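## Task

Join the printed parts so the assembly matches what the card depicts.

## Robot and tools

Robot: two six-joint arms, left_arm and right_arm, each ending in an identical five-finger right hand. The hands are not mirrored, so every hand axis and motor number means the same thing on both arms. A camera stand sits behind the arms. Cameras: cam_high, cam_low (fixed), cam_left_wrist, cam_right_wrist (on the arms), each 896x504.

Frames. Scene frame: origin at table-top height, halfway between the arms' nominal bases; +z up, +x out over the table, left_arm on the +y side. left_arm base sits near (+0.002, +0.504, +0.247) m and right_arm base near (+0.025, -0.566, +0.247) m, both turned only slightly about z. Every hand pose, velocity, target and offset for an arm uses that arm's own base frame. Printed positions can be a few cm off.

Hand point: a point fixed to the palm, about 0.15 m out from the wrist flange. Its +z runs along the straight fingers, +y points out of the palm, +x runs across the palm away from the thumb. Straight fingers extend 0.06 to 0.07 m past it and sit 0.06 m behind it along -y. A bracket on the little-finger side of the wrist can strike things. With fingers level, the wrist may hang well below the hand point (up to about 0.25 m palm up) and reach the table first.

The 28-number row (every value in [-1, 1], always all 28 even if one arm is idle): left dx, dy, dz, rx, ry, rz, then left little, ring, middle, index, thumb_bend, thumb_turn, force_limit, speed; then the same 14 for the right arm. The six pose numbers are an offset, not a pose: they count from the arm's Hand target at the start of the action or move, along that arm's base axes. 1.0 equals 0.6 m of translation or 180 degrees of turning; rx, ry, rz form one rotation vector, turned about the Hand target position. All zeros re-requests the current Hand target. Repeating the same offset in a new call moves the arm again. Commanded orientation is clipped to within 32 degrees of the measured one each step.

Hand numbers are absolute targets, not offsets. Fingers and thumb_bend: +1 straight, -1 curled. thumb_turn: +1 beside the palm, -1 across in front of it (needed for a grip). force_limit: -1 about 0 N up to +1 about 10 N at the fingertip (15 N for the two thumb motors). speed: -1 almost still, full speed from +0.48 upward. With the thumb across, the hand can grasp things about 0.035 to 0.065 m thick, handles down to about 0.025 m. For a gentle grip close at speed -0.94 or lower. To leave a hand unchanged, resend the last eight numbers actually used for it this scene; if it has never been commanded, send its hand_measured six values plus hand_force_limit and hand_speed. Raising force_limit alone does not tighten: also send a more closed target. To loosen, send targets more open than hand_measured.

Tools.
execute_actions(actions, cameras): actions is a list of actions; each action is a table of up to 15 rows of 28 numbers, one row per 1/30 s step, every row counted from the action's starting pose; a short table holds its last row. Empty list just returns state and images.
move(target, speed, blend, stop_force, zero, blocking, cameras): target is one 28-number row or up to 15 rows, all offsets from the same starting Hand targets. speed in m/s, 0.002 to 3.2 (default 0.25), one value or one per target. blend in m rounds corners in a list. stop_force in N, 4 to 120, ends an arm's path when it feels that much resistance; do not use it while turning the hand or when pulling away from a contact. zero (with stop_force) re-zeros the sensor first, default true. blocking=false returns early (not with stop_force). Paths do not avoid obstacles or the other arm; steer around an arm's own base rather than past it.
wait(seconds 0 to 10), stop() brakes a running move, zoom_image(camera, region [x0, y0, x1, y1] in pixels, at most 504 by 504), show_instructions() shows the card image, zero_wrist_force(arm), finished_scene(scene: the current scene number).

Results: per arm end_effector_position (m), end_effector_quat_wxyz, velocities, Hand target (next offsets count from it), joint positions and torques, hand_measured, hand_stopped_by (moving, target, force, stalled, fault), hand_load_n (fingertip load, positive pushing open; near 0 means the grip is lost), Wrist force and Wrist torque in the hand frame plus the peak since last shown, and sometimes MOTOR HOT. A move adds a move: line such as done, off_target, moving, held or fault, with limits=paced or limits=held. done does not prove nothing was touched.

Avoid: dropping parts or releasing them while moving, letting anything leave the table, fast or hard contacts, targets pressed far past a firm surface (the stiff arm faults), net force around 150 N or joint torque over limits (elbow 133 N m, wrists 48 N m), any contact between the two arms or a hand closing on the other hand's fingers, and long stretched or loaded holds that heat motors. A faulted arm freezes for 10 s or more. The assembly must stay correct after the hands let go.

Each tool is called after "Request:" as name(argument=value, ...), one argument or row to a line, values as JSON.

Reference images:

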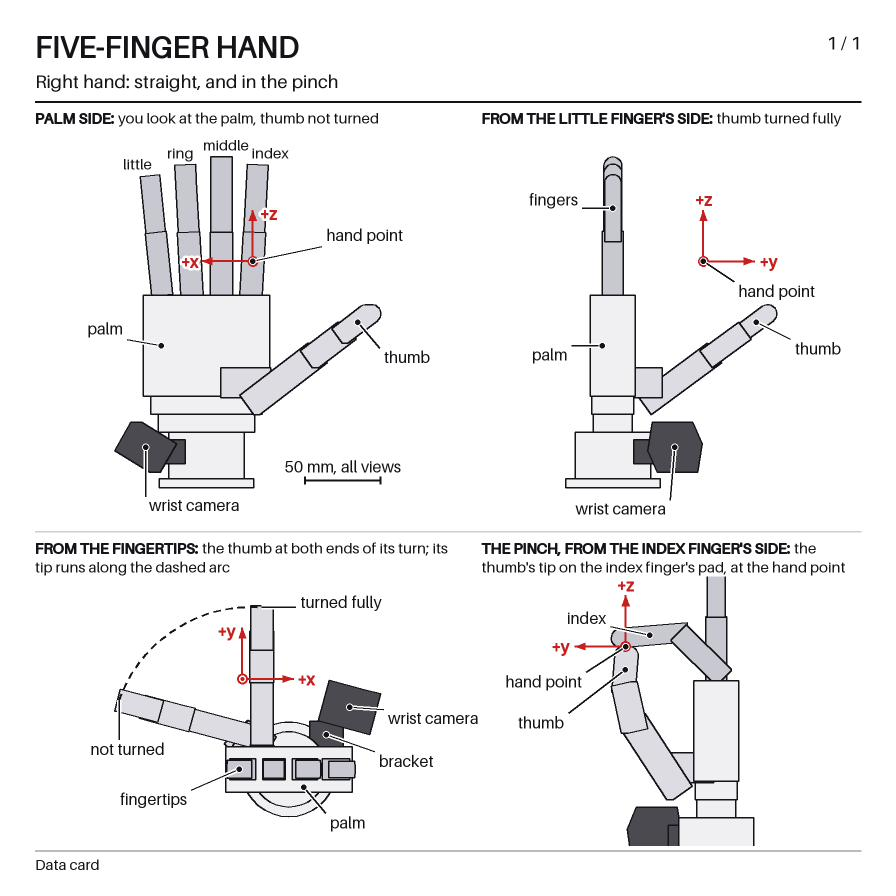

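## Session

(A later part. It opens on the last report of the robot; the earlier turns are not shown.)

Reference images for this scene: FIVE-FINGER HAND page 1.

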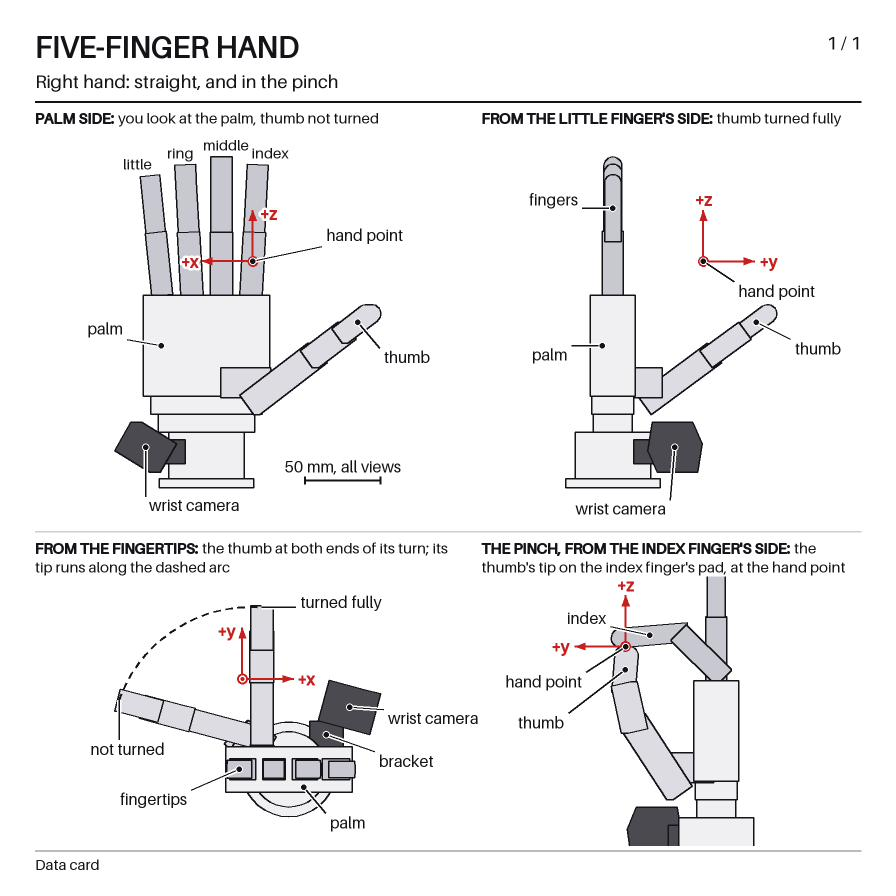

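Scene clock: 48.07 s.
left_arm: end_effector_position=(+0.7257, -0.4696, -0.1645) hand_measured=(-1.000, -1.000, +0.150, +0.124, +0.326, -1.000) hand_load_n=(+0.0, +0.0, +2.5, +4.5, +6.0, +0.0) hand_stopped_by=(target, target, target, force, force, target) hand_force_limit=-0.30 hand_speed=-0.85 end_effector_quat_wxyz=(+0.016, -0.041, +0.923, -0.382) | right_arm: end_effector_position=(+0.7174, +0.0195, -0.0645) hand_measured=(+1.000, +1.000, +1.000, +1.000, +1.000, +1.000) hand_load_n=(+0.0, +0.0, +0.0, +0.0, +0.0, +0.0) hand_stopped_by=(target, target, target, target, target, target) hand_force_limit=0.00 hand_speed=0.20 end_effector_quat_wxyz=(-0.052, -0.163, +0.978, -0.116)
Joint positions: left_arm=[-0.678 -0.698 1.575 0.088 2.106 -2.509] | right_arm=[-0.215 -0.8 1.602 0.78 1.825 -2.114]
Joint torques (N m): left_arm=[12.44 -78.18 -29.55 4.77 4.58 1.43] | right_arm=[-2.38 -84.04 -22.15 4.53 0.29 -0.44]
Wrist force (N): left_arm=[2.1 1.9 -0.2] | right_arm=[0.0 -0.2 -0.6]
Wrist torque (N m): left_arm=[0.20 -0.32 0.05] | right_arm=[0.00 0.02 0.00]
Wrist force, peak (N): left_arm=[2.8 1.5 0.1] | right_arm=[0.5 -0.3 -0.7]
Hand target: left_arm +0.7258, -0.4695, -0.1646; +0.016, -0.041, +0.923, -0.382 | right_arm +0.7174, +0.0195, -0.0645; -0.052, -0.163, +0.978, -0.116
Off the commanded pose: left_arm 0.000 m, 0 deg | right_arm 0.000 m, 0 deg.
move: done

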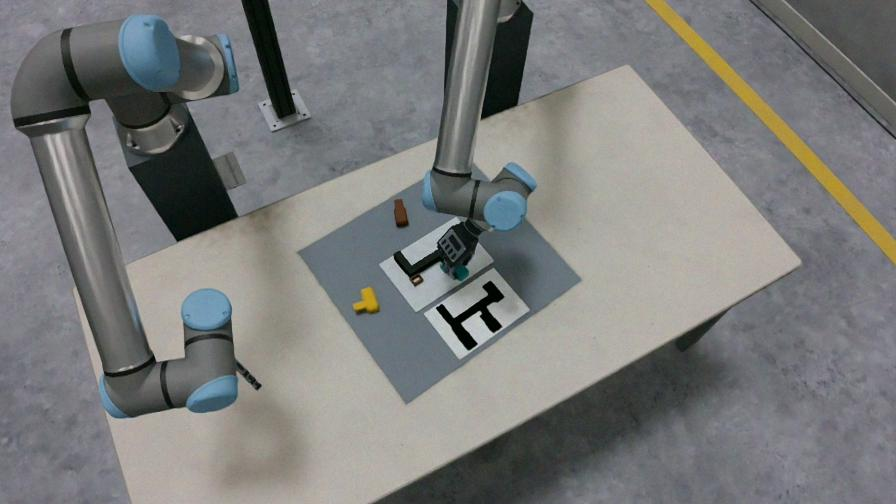

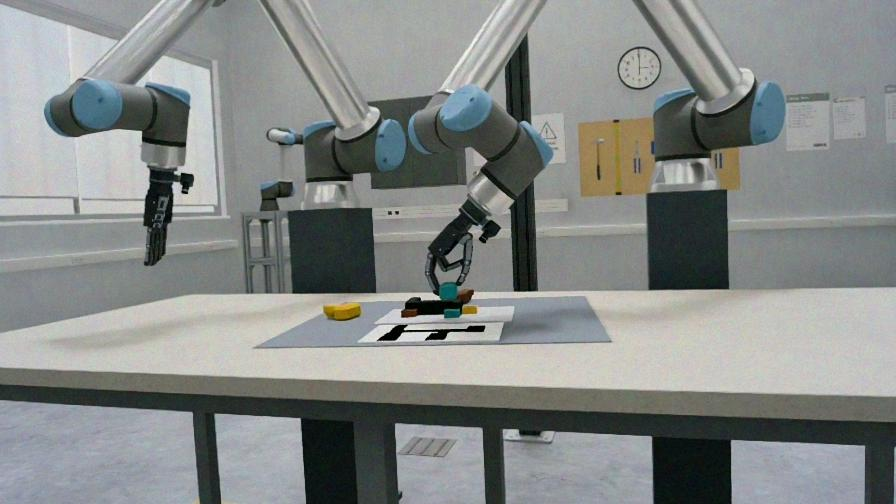

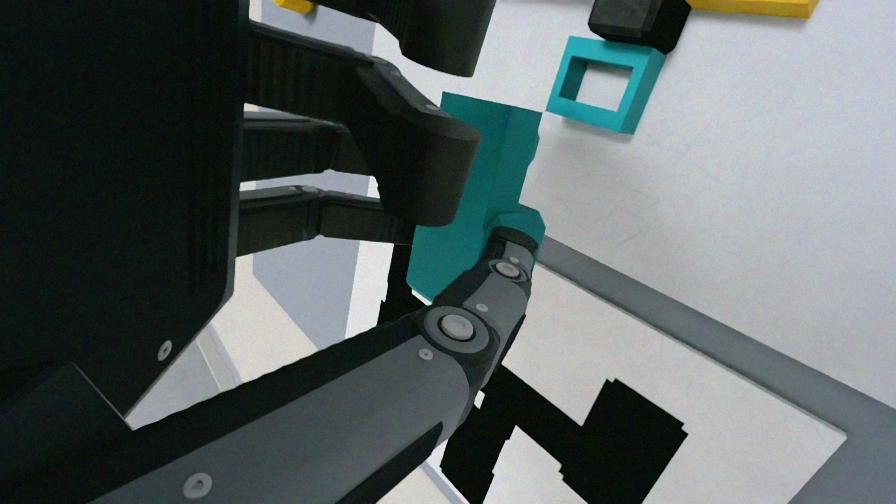

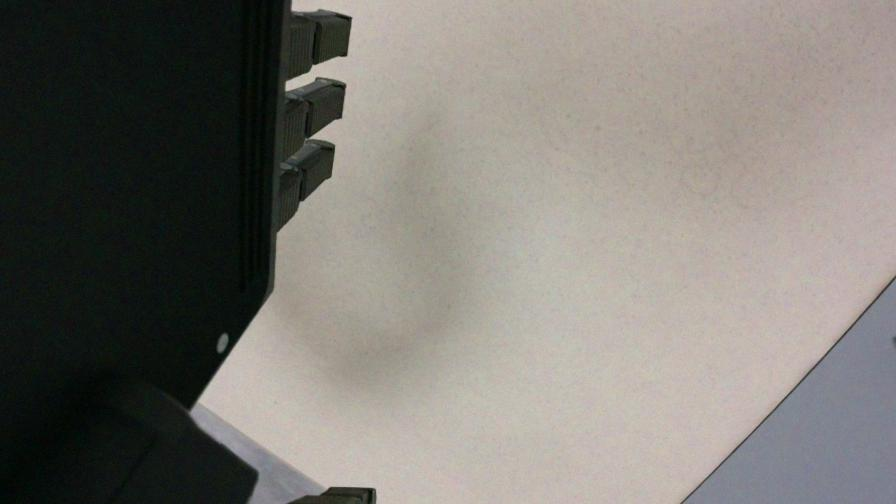

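Request:
move(
  target=[-0.024,0.004,-0.031,0,0,-0.014,-1,-1,0.15,0.05,-0.1,-1,-0.3,-0.85, 0,0,0,0,0,0,1,1,1,1,1,1,0,0.2],
  speed=0.06,
  stop_force=6,
)

Request:
zoom_image(
  camera="cam_low",
  region=[390, 230, 510, 330],
)

Request:
zoom_image(
  camera="cam_left_wrist",
  region=[380, 0, 680, 300],
)

Request:
zoom_image(
  camera="cam_high",
  region=[400, 210, 500, 310],
)

Scene clock: 50.97 s.
left_arm: end_effector_position=(+0.7114, -0.4671, -0.1832) hand_measured=(-1.000, -1.000, +0.150, +0.124, +0.326, -1.000) hand_load_n=(+0.0, +0.5, +2.5, +4.0, +6.0, +0.0) hand_stopped_by=(target, target, target, force, force, target) hand_force_limit=-0.30 hand_speed=-0.85 end_effector_quat_wxyz=(+0.008, -0.021, +0.924, -0.383) | right_arm: end_effector_position=(+0.7174, +0.0195, -0.0645) hand_measured=(+1.000, +1.000, +1.000, +1.000, +1.000, +1.000) hand_load_n=(+0.0, +0.0, +0.0, +0.0, +0.0, +0.0) hand_stopped_by=(target, target, target, target, target, target) hand_force_limit=0.00 hand_speed=0.20 end_effector_quat_wxyz=(-0.052, -0.163, +0.978, -0.116)
Joint positions: left_arm=[-0.681 -0.68 1.591 0.075 2.129 -2.468] | right_arm=[-0.215 -0.8 1.602 0.78 1.825 -2.114]
Joint torques (N m): left_arm=[-9.85 -77.96 -14.88 -0.94 4.87 1.98] | right_arm=[-5.83 -83.93 -22.55 3.9 0.32 0.46]
Wrist force (N): left_arm=[2.0 1.9 0.1] | right_arm=[0.2 -0.2 -0.3]
Wrist torque (N m): left_arm=[0.16 -0.30 0.05] | right_arm=[-0.01 -0.03 0.01]
Wrist force, peak (N): left_arm=[2.5 2.1 0.4] | right_arm=[0.6 0.0 -0.8]
Hand target: left_arm +0.7114, -0.4671, -0.1832; +0.008, -0.021, +0.924, -0.383 | right_arm +0.7174, +0.0195, -0.0645; -0.052, -0.163, +0.978, -0.116
Off the commanded pose: left_arm 0.000 m, 0 deg | right_arm 0.000 m, 0 deg.
move: done

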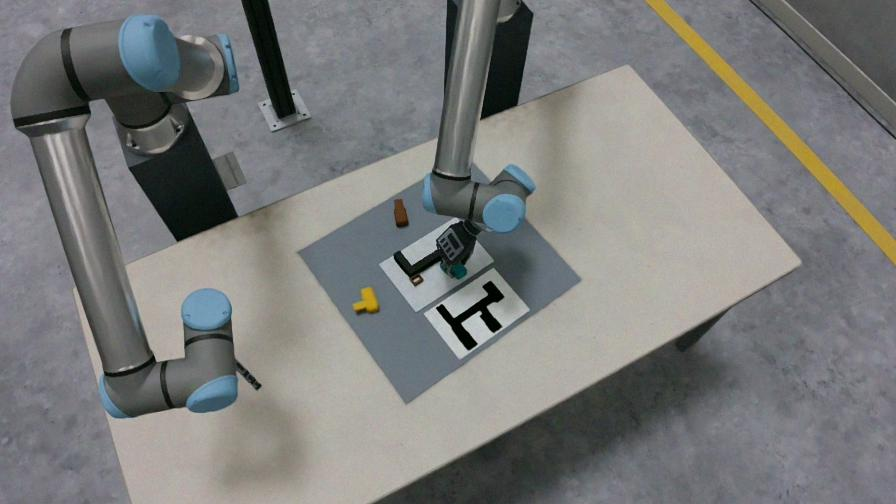

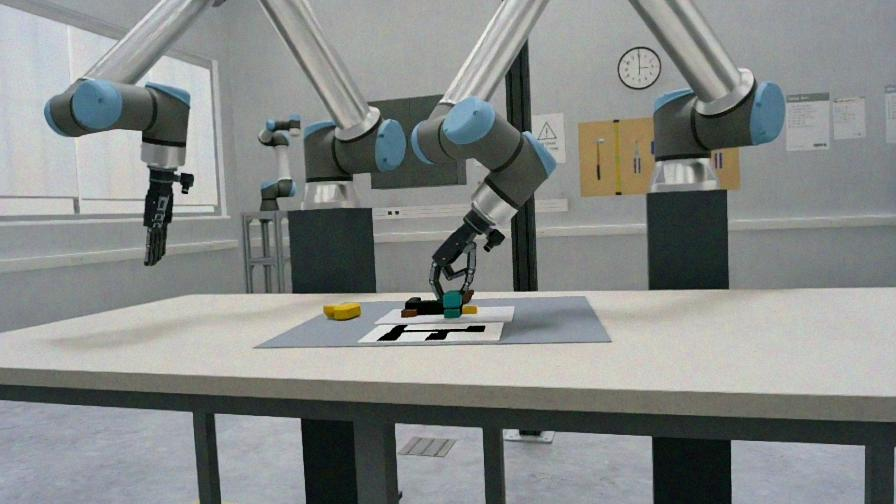

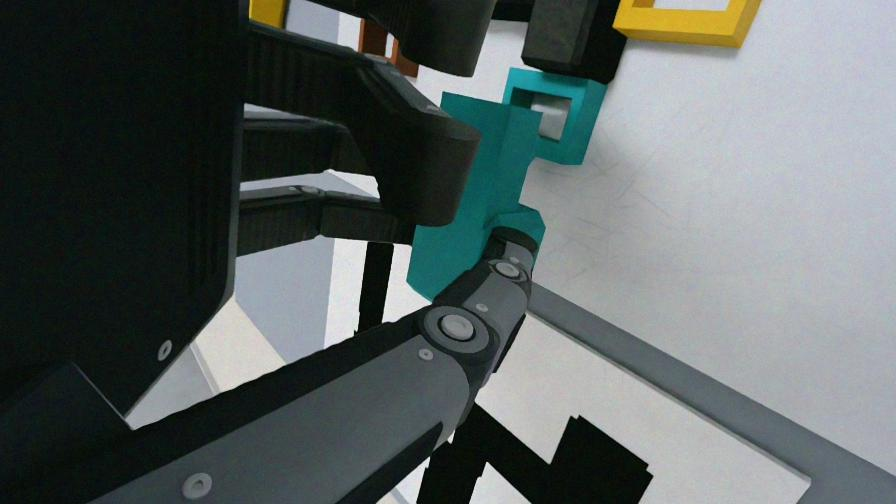

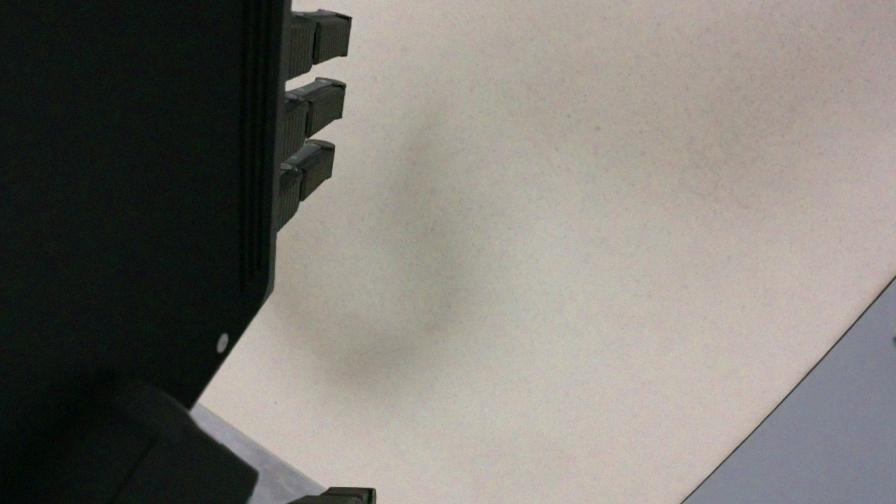

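Scaled by 4.200.

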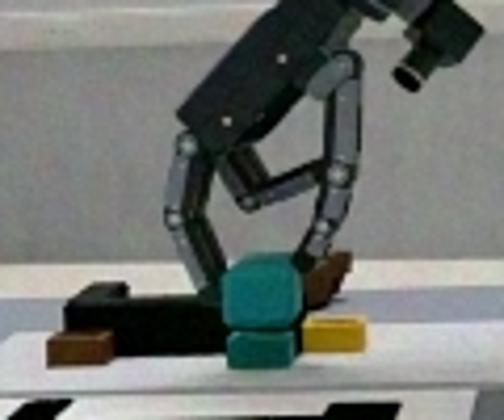

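Scaled by 1.680.

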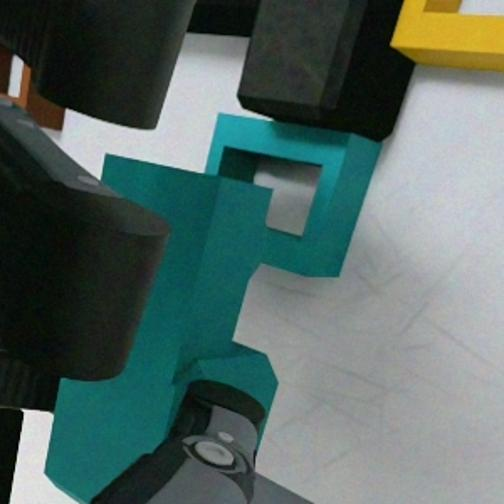

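Scaled by 5.040.

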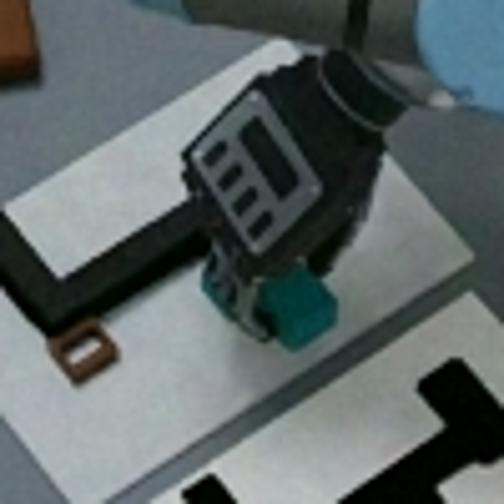

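Request:
move(
  target=[0,0,-0.017,0,0,0,-1,-1,0.15,0.05,-0.1,-1,-0.3,-0.85, 0,0,0,0,0,0,1,1,1,1,1,1,0,0.2],
  speed=0.03,
  stop_force=6,
)

Request:
zoom_image(
  camera="cam_low",
  region=[410, 260, 490, 330],
)

Request:
zoom_image(
  camera="cam_left_wrist",
  region=[380, 0, 680, 300],
)

Scene clock: 53.07 s.
left_arm: end_effector_position=(+0.7114, -0.4671, -0.1934) hand_measured=(-1.000, -1.000, +0.150, +0.124, +0.326, -1.000) hand_load_n=(-0.5, +0.0, +2.5, +4.5, +6.0, +0.0) hand_stopped_by=(target, target, target, force, force, target) hand_force_limit=-0.30 hand_speed=-0.85 end_effector_quat_wxyz=(+0.008, -0.021, +0.924, -0.383) | right_arm: end_effector_position=(+0.7174, +0.0195, -0.0645) hand_measured=(+1.000, +1.000, +1.000, +1.000, +1.000, +1.000) hand_load_n=(+0.0, +0.0, +0.0, +0.0, +0.0, +0.0) hand_stopped_by=(target, target, target, target, target, target) hand_force_limit=0.00 hand_speed=0.20 end_effector_quat_wxyz=(-0.052, -0.163, +0.978, -0.116)
Joint positions: left_arm=[-0.681 -0.667 1.589 0.064 2.129 -2.468] | right_arm=[-0.215 -0.8 1.602 0.78 1.825 -2.114]
Joint torques (N m): left_arm=[-8.55 -78.53 -28.84 -1.19 4.67 1.61] | right_arm=[-4.58 -79.8 -22.11 5.04 0.66 0.3]
Wrist force (N): left_arm=[2.1 1.8 0.0] | right_arm=[0.0 -0.1 -0.6]
Wrist torque (N m): left_arm=[0.15 -0.30 0.06] | right_arm=[0.02 0.01 0.00]
Wrist force, peak (N): left_arm=[2.5 1.8 -0.2] | right_arm=[0.2 -0.1 -0.8]
Hand target: left_arm +0.7114, -0.4671, -0.1934; +0.008, -0.021, +0.924, -0.383 | right_arm +0.7174, +0.0195, -0.0645; -0.052, -0.163, +0.978, -0.116
Off the commanded pose: left_arm 0.000 m, 0 deg | right_arm 0.000 m, 0 deg.
move: done

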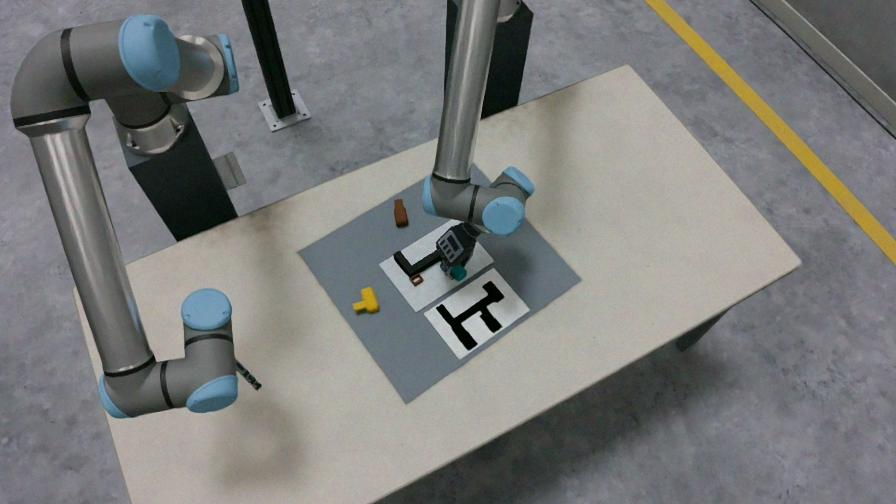

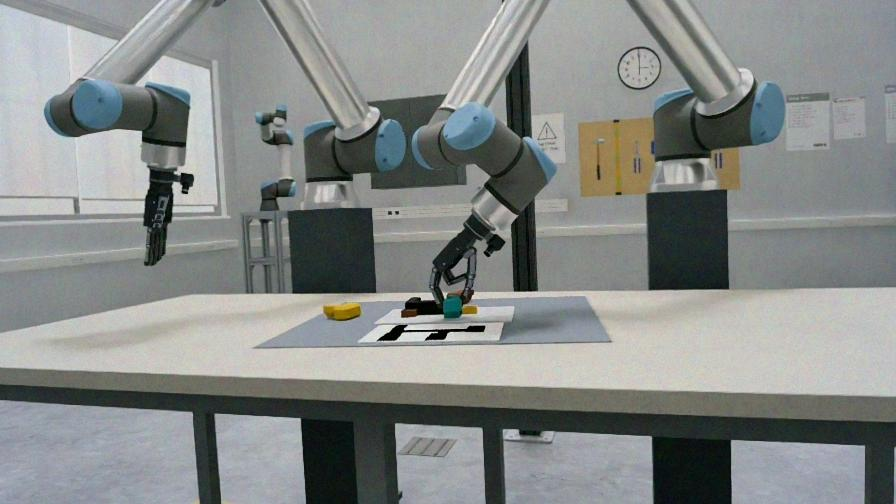

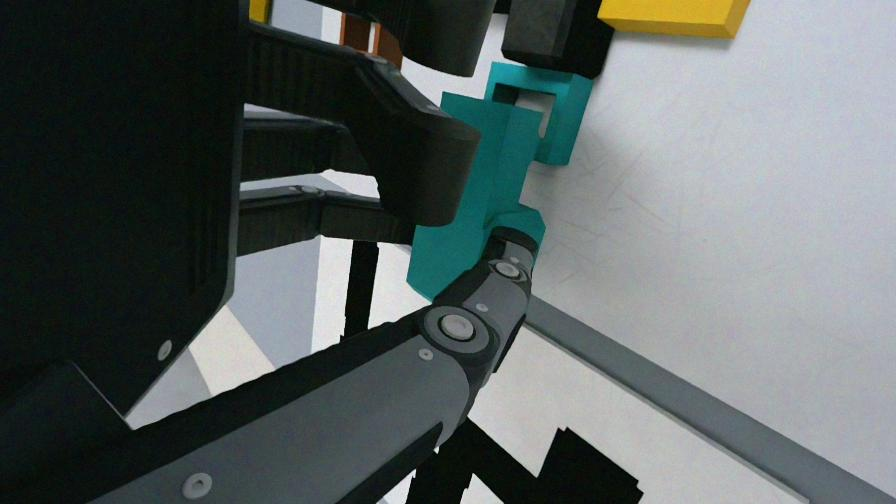

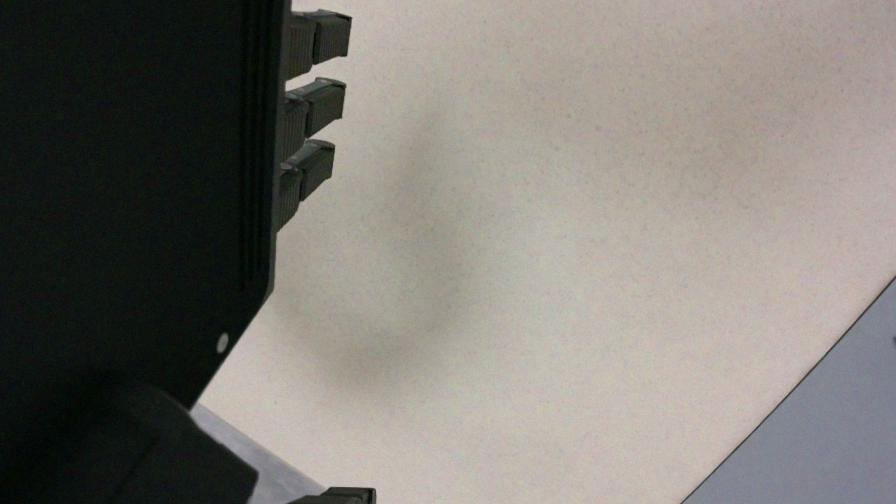

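Scaled by 6.300.

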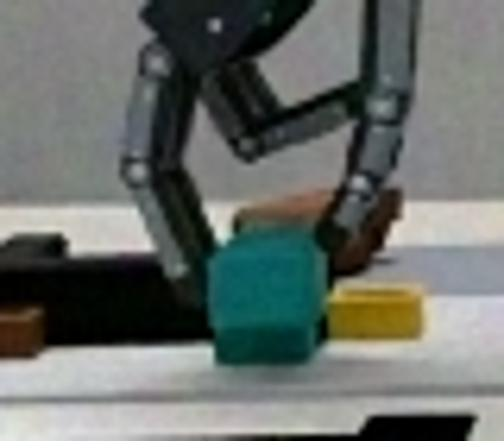

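Scaled by 1.680.

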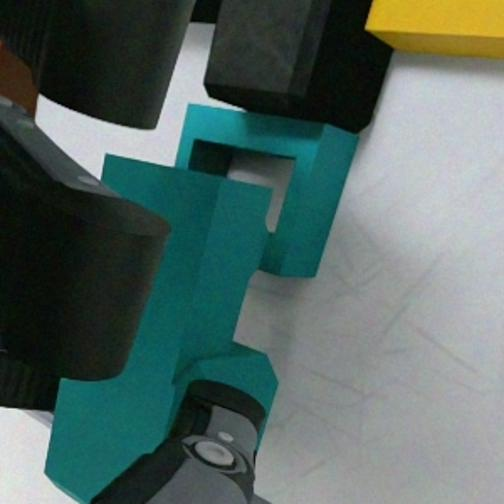

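Request:
move(
  target=[-0.0283,-0.007,0.003,0,0,0,-1,-1,0.15,0.05,-0.1,-1,-0.3,-0.85, 0,0,0,0,0,0,1,1,1,1,1,1,0,0.2],
  speed=0.03,
  stop_force=6,
)

Request:
zoom_image(
  camera="cam_low",
  region=[410, 260, 490, 330],
)

Request:
zoom_image(
  camera="cam_left_wrist",
  region=[380, 0, 680, 300],
)

Request:
zoom_image(
  camera="cam_high",
  region=[410, 220, 490, 300],
)

Scene clock: 55.83 s.
left_arm: end_effector_position=(+0.6944, -0.4713, -0.1916) hand_measured=(-1.000, -1.000, +0.150, +0.124, +0.326, -1.000) hand_load_n=(+0.0, +0.0, +2.5, +5.0, +5.5, +1.0) hand_stopped_by=(target, target, target, force, force, target) hand_force_limit=-0.30 hand_speed=-0.85 end_effector_quat_wxyz=(+0.008, -0.021, +0.924, -0.383) | right_arm: end_effector_position=(+0.7174, +0.0195, -0.0645) hand_measured=(+1.000, +1.000, +1.000, +1.000, +1.000, +1.000) hand_load_n=(+0.0, +0.0, +0.0, -0.5, +0.0, +0.0) hand_stopped_by=(target, target, target, target, target, target) hand_force_limit=0.00 hand_speed=0.20 end_effector_quat_wxyz=(-0.052, -0.163, +0.978, -0.116)
Joint positions: left_arm=[-0.7 -0.685 1.623 0.038 2.118 -2.487] | right_arm=[-0.215 -0.8 1.602 0.78 1.825 -2.114]
Joint torques (N m): left_arm=[-9.31 -105.34 -12.56 -0.29 -3.12 -3.4] | right_arm=[-2.3 -78.62 -22.35 4.69 0.62 -0.04]
Wrist force (N): left_arm=[0.0 1.2 -0.3] | right_arm=[0.3 -0.2 -0.5]
Wrist torque (N m): left_arm=[0.19 -0.39 0.24] | right_arm=[0.01 -0.03 0.01]
Wrist force, peak (N): left_arm=[2.5 2.0 0.3] | right_arm=[-0.1 0.3 -0.9]
Hand target: left_arm +0.6944, -0.4713, -0.1916; +0.008, -0.021, +0.924, -0.383 | right_arm +0.7174, +0.0195, -0.0645; -0.052, -0.163, +0.978, -0.116
Off the commanded pose: left_arm 0.000 m, 0 deg | right_arm 0.000 m, 0 deg.
move: done

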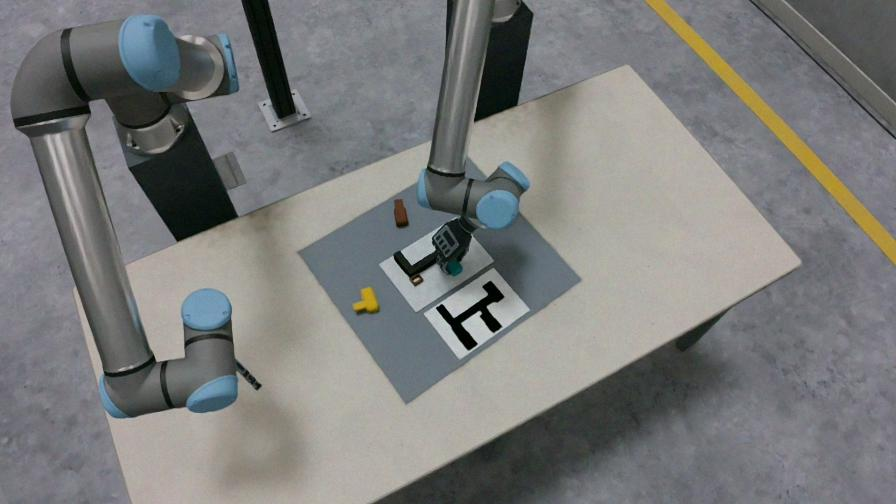

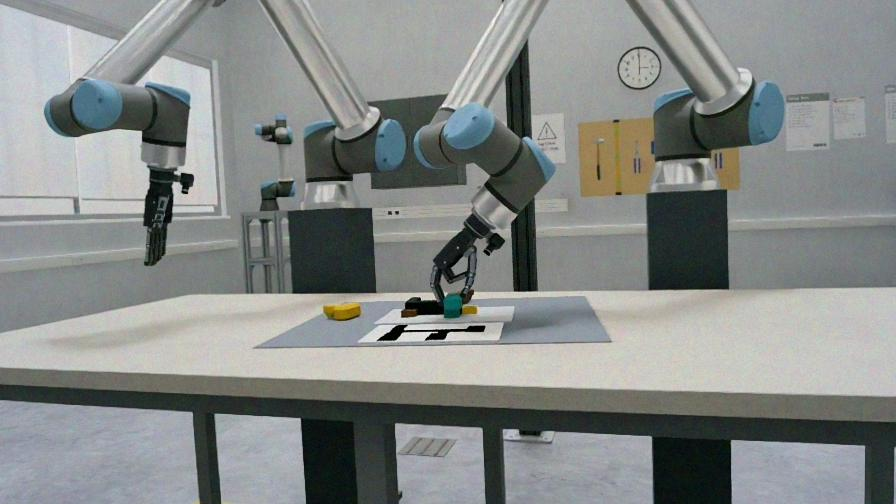

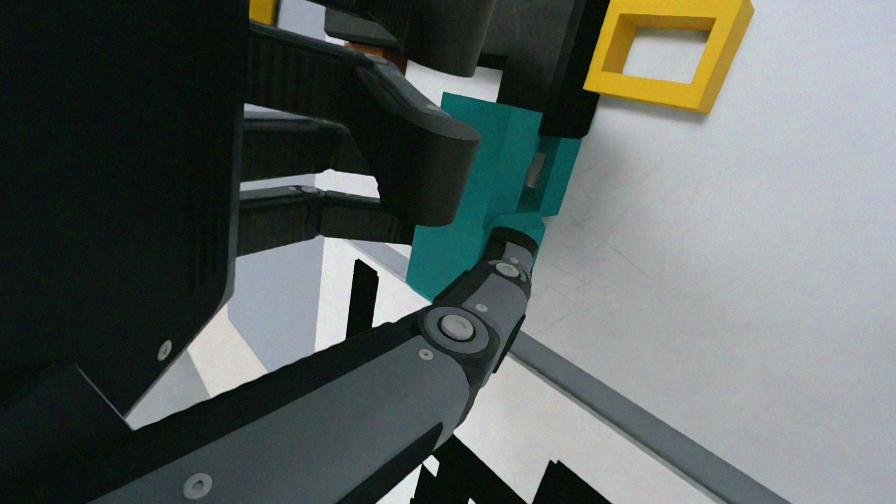

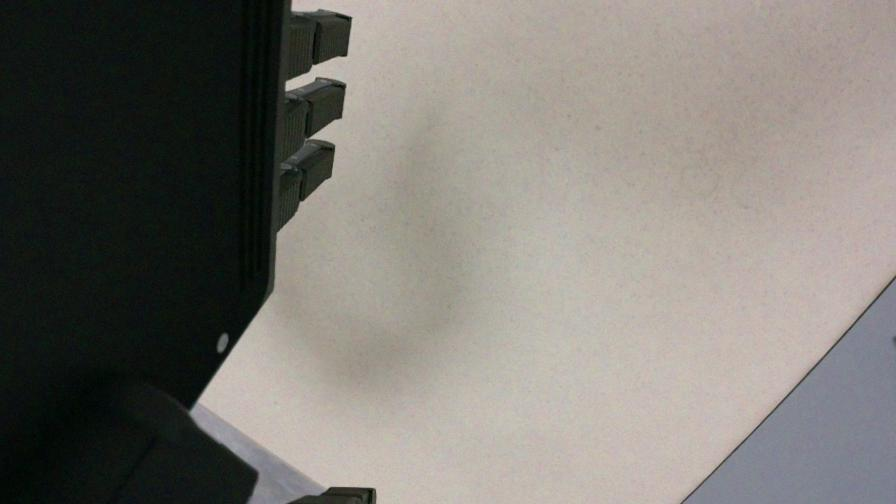

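Scaled by 6.300.

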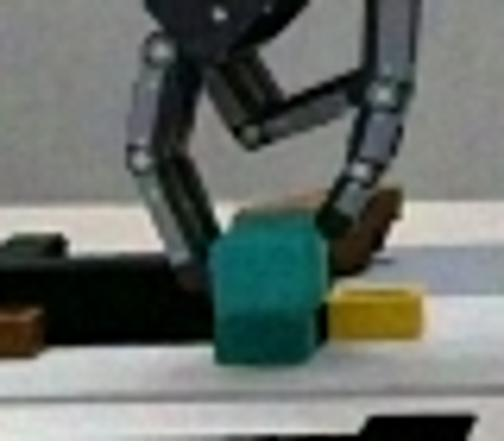

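Scaled by 1.680.

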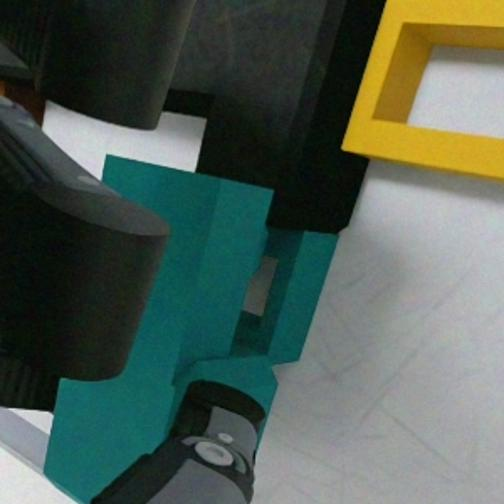

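Scaled by 6.300.

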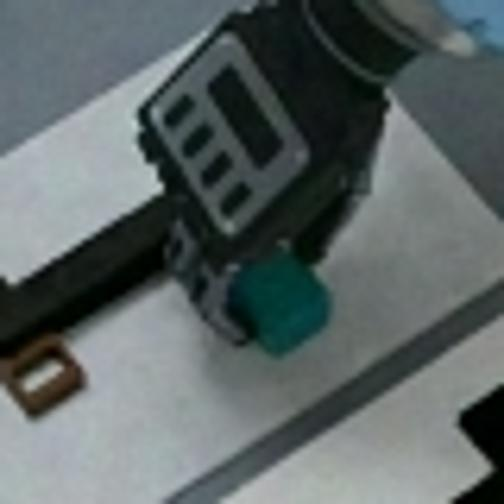

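Request:
move(
  target=[0.005,0,-0.02,0,0,0,-1,-1,0.15,0.05,-0.1,-1,-0.3,-0.85, 0,0,0,0,0,0,1,1,1,1,1,1,0,0.2],
  speed=0.03,
  stop_force=5,
)

Request:
zoom_image(
  camera="cam_low",
  region=[410, 260, 490, 330],
)

Request:
zoom_image(
  camera="cam_left_wrist",
  region=[380, 0, 680, 300],
)

Scene clock: 57.57 s.
left_arm: end_effector_position=(+0.6954, -0.4714, -0.1957) hand_measured=(-1.000, -1.000, +0.150, +0.124, +0.326, -1.000) hand_load_n=(+0.0, +0.0, +4.5, +4.5, +6.5, +1.5) hand_stopped_by=(target, target, target, force, force, target) hand_force_limit=-0.30 hand_speed=-0.85 end_effector_quat_wxyz=(+0.008, -0.021, +0.924, -0.382) | right_arm: end_effector_position=(+0.7174, +0.0195, -0.0645) hand_measured=(+1.000, +1.000, +1.000, +1.000, +1.000, +1.000) hand_load_n=(+0.0, +0.0, +0.5, +0.0, +0.0, +0.0) hand_stopped_by=(target, target, target, target, target, target) hand_force_limit=0.00 hand_speed=0.20 end_effector_quat_wxyz=(-0.052, -0.163, +0.978, -0.116)
Joint positions: left_arm=[-0.7 -0.678 1.62 0.035 2.119 -2.487] | right_arm=[-0.215 -0.8 1.602 0.78 1.825 -2.114]
Joint torques (N m): left_arm=[-11.06 -106.21 -12.69 5.75 -3.08 -3.29] | right_arm=[-3.9 -79.61 -22.21 4.64 0.88 -0.01]
Wrist force (N): left_arm=[-0.3 1.4 0.0] | right_arm=[0.3 -0.1 -0.6]
Wrist torque (N m): left_arm=[0.22 -0.39 0.16] | right_arm=[0.02 -0.03 0.02]
Wrist force, peak (N): left_arm=[-1.0 -1.4 -6.5] | right_arm=[0.6 0.4 -0.7]
Hand target: left_arm +0.6954, -0.4714, -0.1957; +0.008, -0.021, +0.924, -0.382 (not the last commanded pose) | right_arm +0.7174, +0.0195, -0.0645; -0.052, -0.163, +0.978, -0.116
Off the commanded pose: left_arm 0.008 m, 0 deg | right_arm 0.000 m, 0 deg.
move: contact (left_arm)

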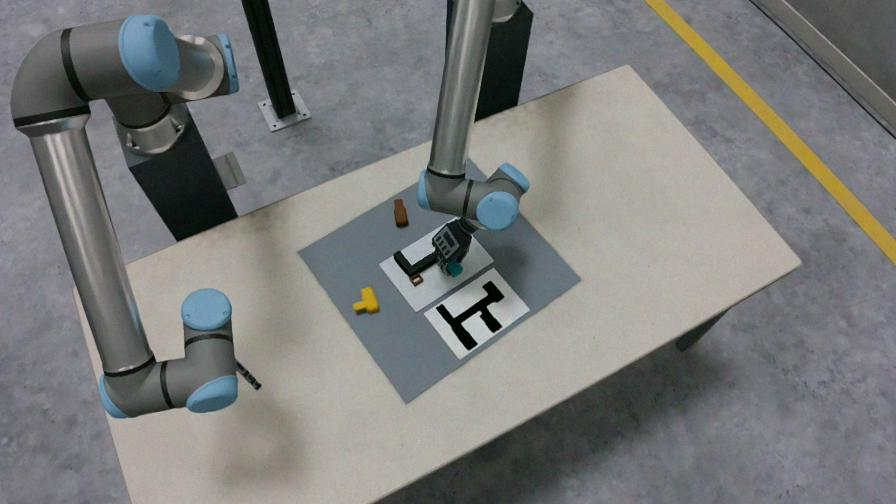

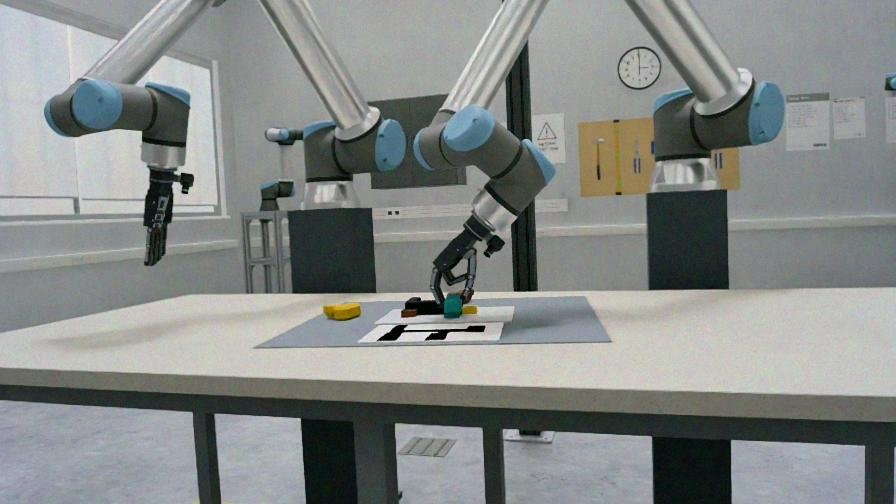

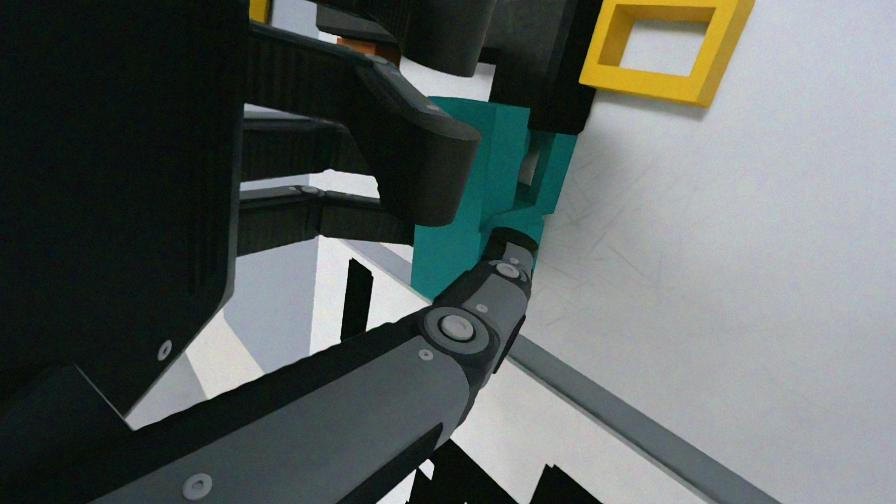

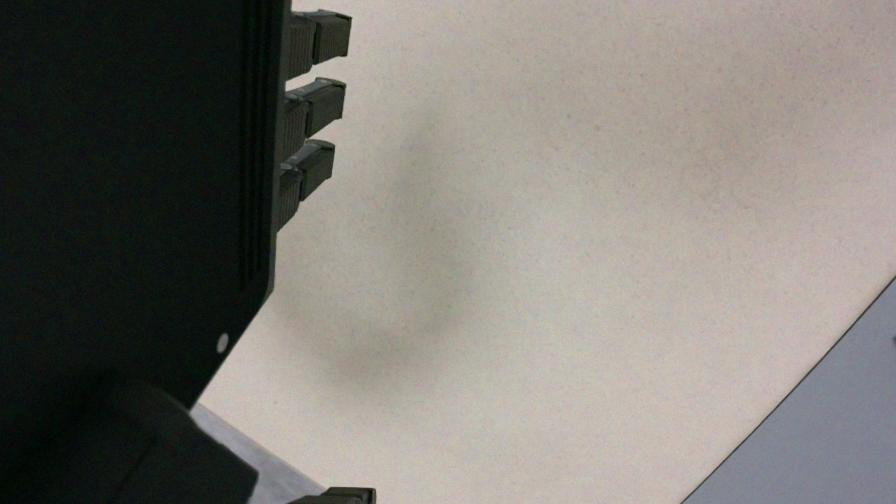

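Scaled by 6.300.

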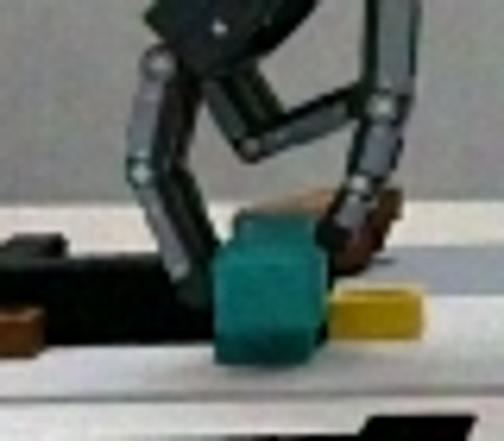

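Scaled by 1.680.

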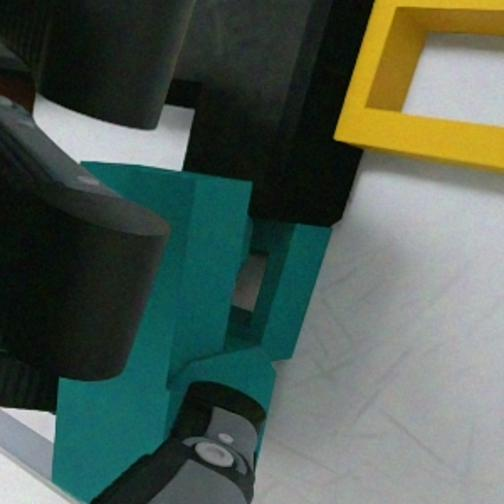

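Request:
move(
  target=[0.005,0,0.015,0,0,0,-1,-1,0.15,0.05,-0.1,-1,-0.3,-0.85, 0,0,0,0,0,0,1,1,1,1,1,1,0,0.2],
  speed=0.03,
)

Request:
zoom_image(
  camera="cam_low",
  region=[410, 260, 490, 330],
)

Request:
zoom_image(
  camera="cam_left_wrist",
  region=[380, 0, 680, 300],
)

Scene clock: 59.00 s.
left_arm: end_effector_position=(+0.6984, -0.4714, -0.1869) hand_measured=(-1.000, -1.000, +0.150, +0.124, +0.326, -1.000) hand_load_n=(+0.0, +0.0, +3.0, +4.5, +6.5, +0.0) hand_stopped_by=(target, target, target, force, force, target) hand_force_limit=-0.30 hand_speed=-0.85 end_effector_quat_wxyz=(+0.008, -0.021, +0.924, -0.382) | right_arm: end_effector_position=(+0.7174, +0.0195, -0.0645) hand_measured=(+1.000, +1.000, +1.000, +1.000, +1.000, +1.000) hand_load_n=(+0.0, +0.0, +0.0, +0.0, +0.0, +0.0) hand_stopped_by=(target, target, target, target, target, target) hand_force_limit=0.00 hand_speed=0.20 end_effector_quat_wxyz=(-0.052, -0.163, +0.978, -0.116)
Joint positions: left_arm=[-0.697 -0.687 1.615 0.049 2.12 -2.484] | right_arm=[-0.215 -0.8 1.602 0.78 1.825 -2.114]
Joint torques (N m): left_arm=[11.97 -109.77 -28.59 4.99 4.67 1.71] | right_arm=[-3 -86.14 -22.31 5.03 0.6 -0.46]
Wrist force (N): left_arm=[2.1 2.1 0.2] | right_arm=[0.3 0.0 -0.7]
Wrist torque (N m): left_arm=[0.21 -0.34 0.08] | right_arm=[0.04 -0.03 0.02]
Wrist force, peak (N): left_arm=[2.5 2.0 0.3] | right_arm=[0.5 -0.1 -0.6]
Hand target: left_arm +0.6984, -0.4714, -0.1867; +0.008, -0.021, +0.924, -0.382 | right_arm +0.7174, +0.0195, -0.0645; -0.052, -0.163, +0.978, -0.116
Off the commanded pose: left_arm 0.000 m, 0 deg | right_arm 0.000 m, 0 deg.
move: done

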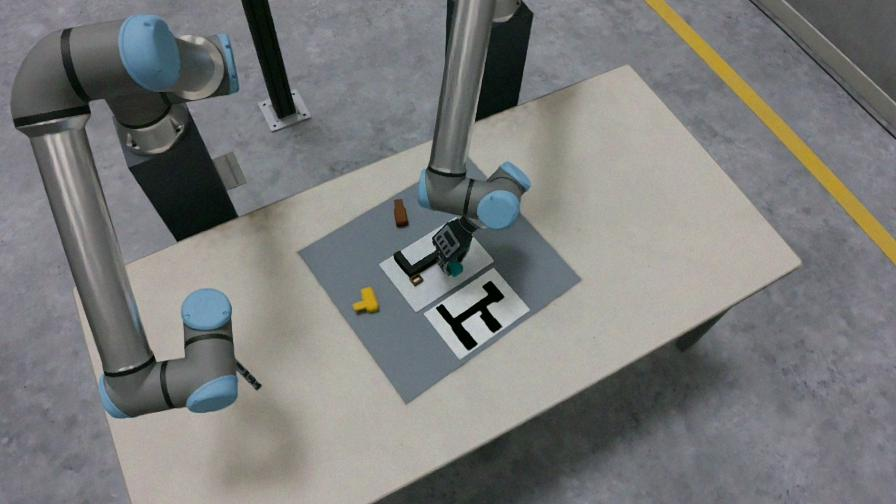

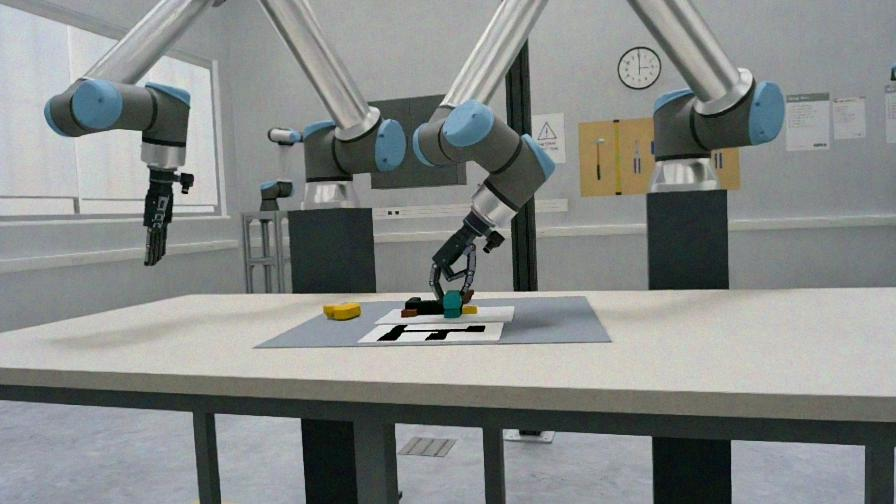

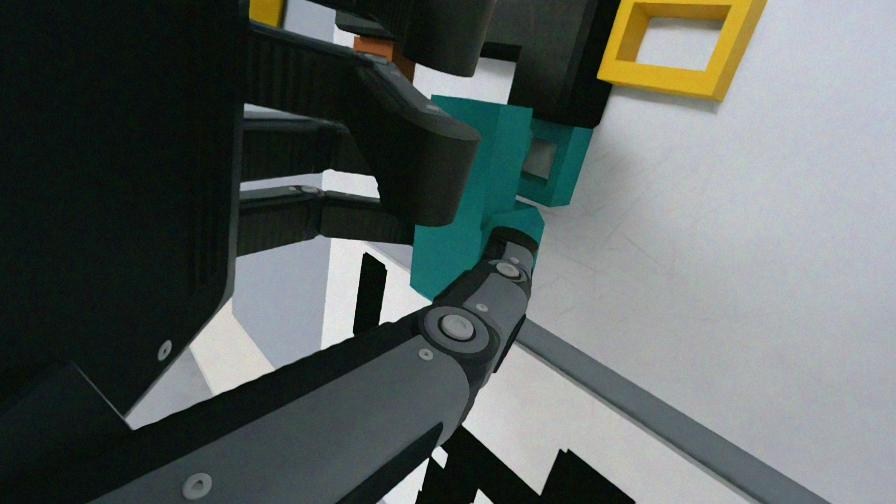

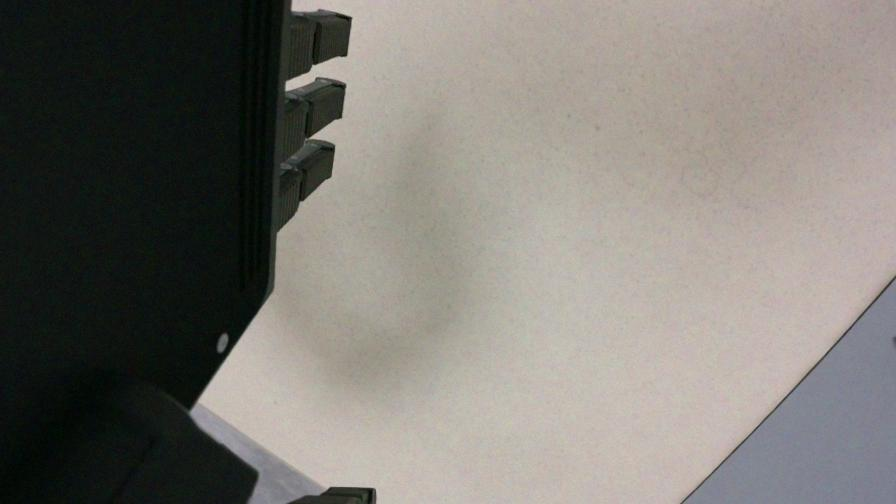

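Scaled by 6.300.

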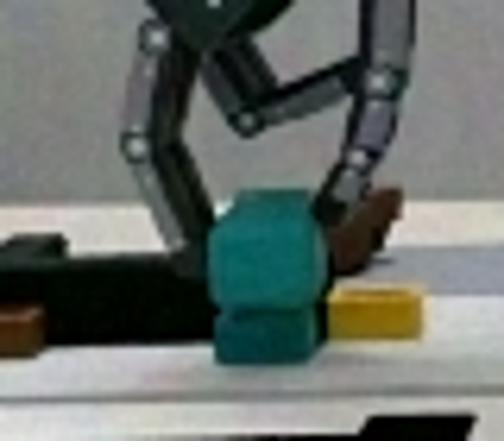

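Scaled by 1.680.

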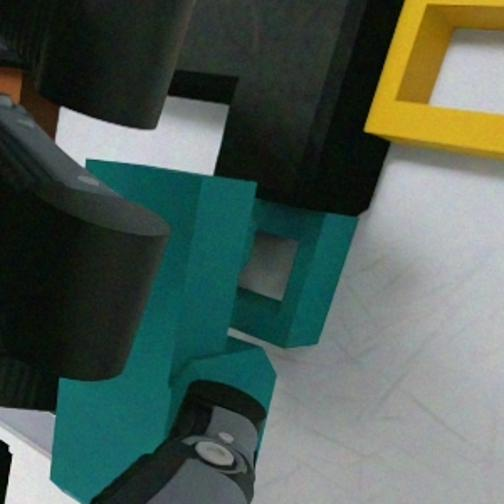

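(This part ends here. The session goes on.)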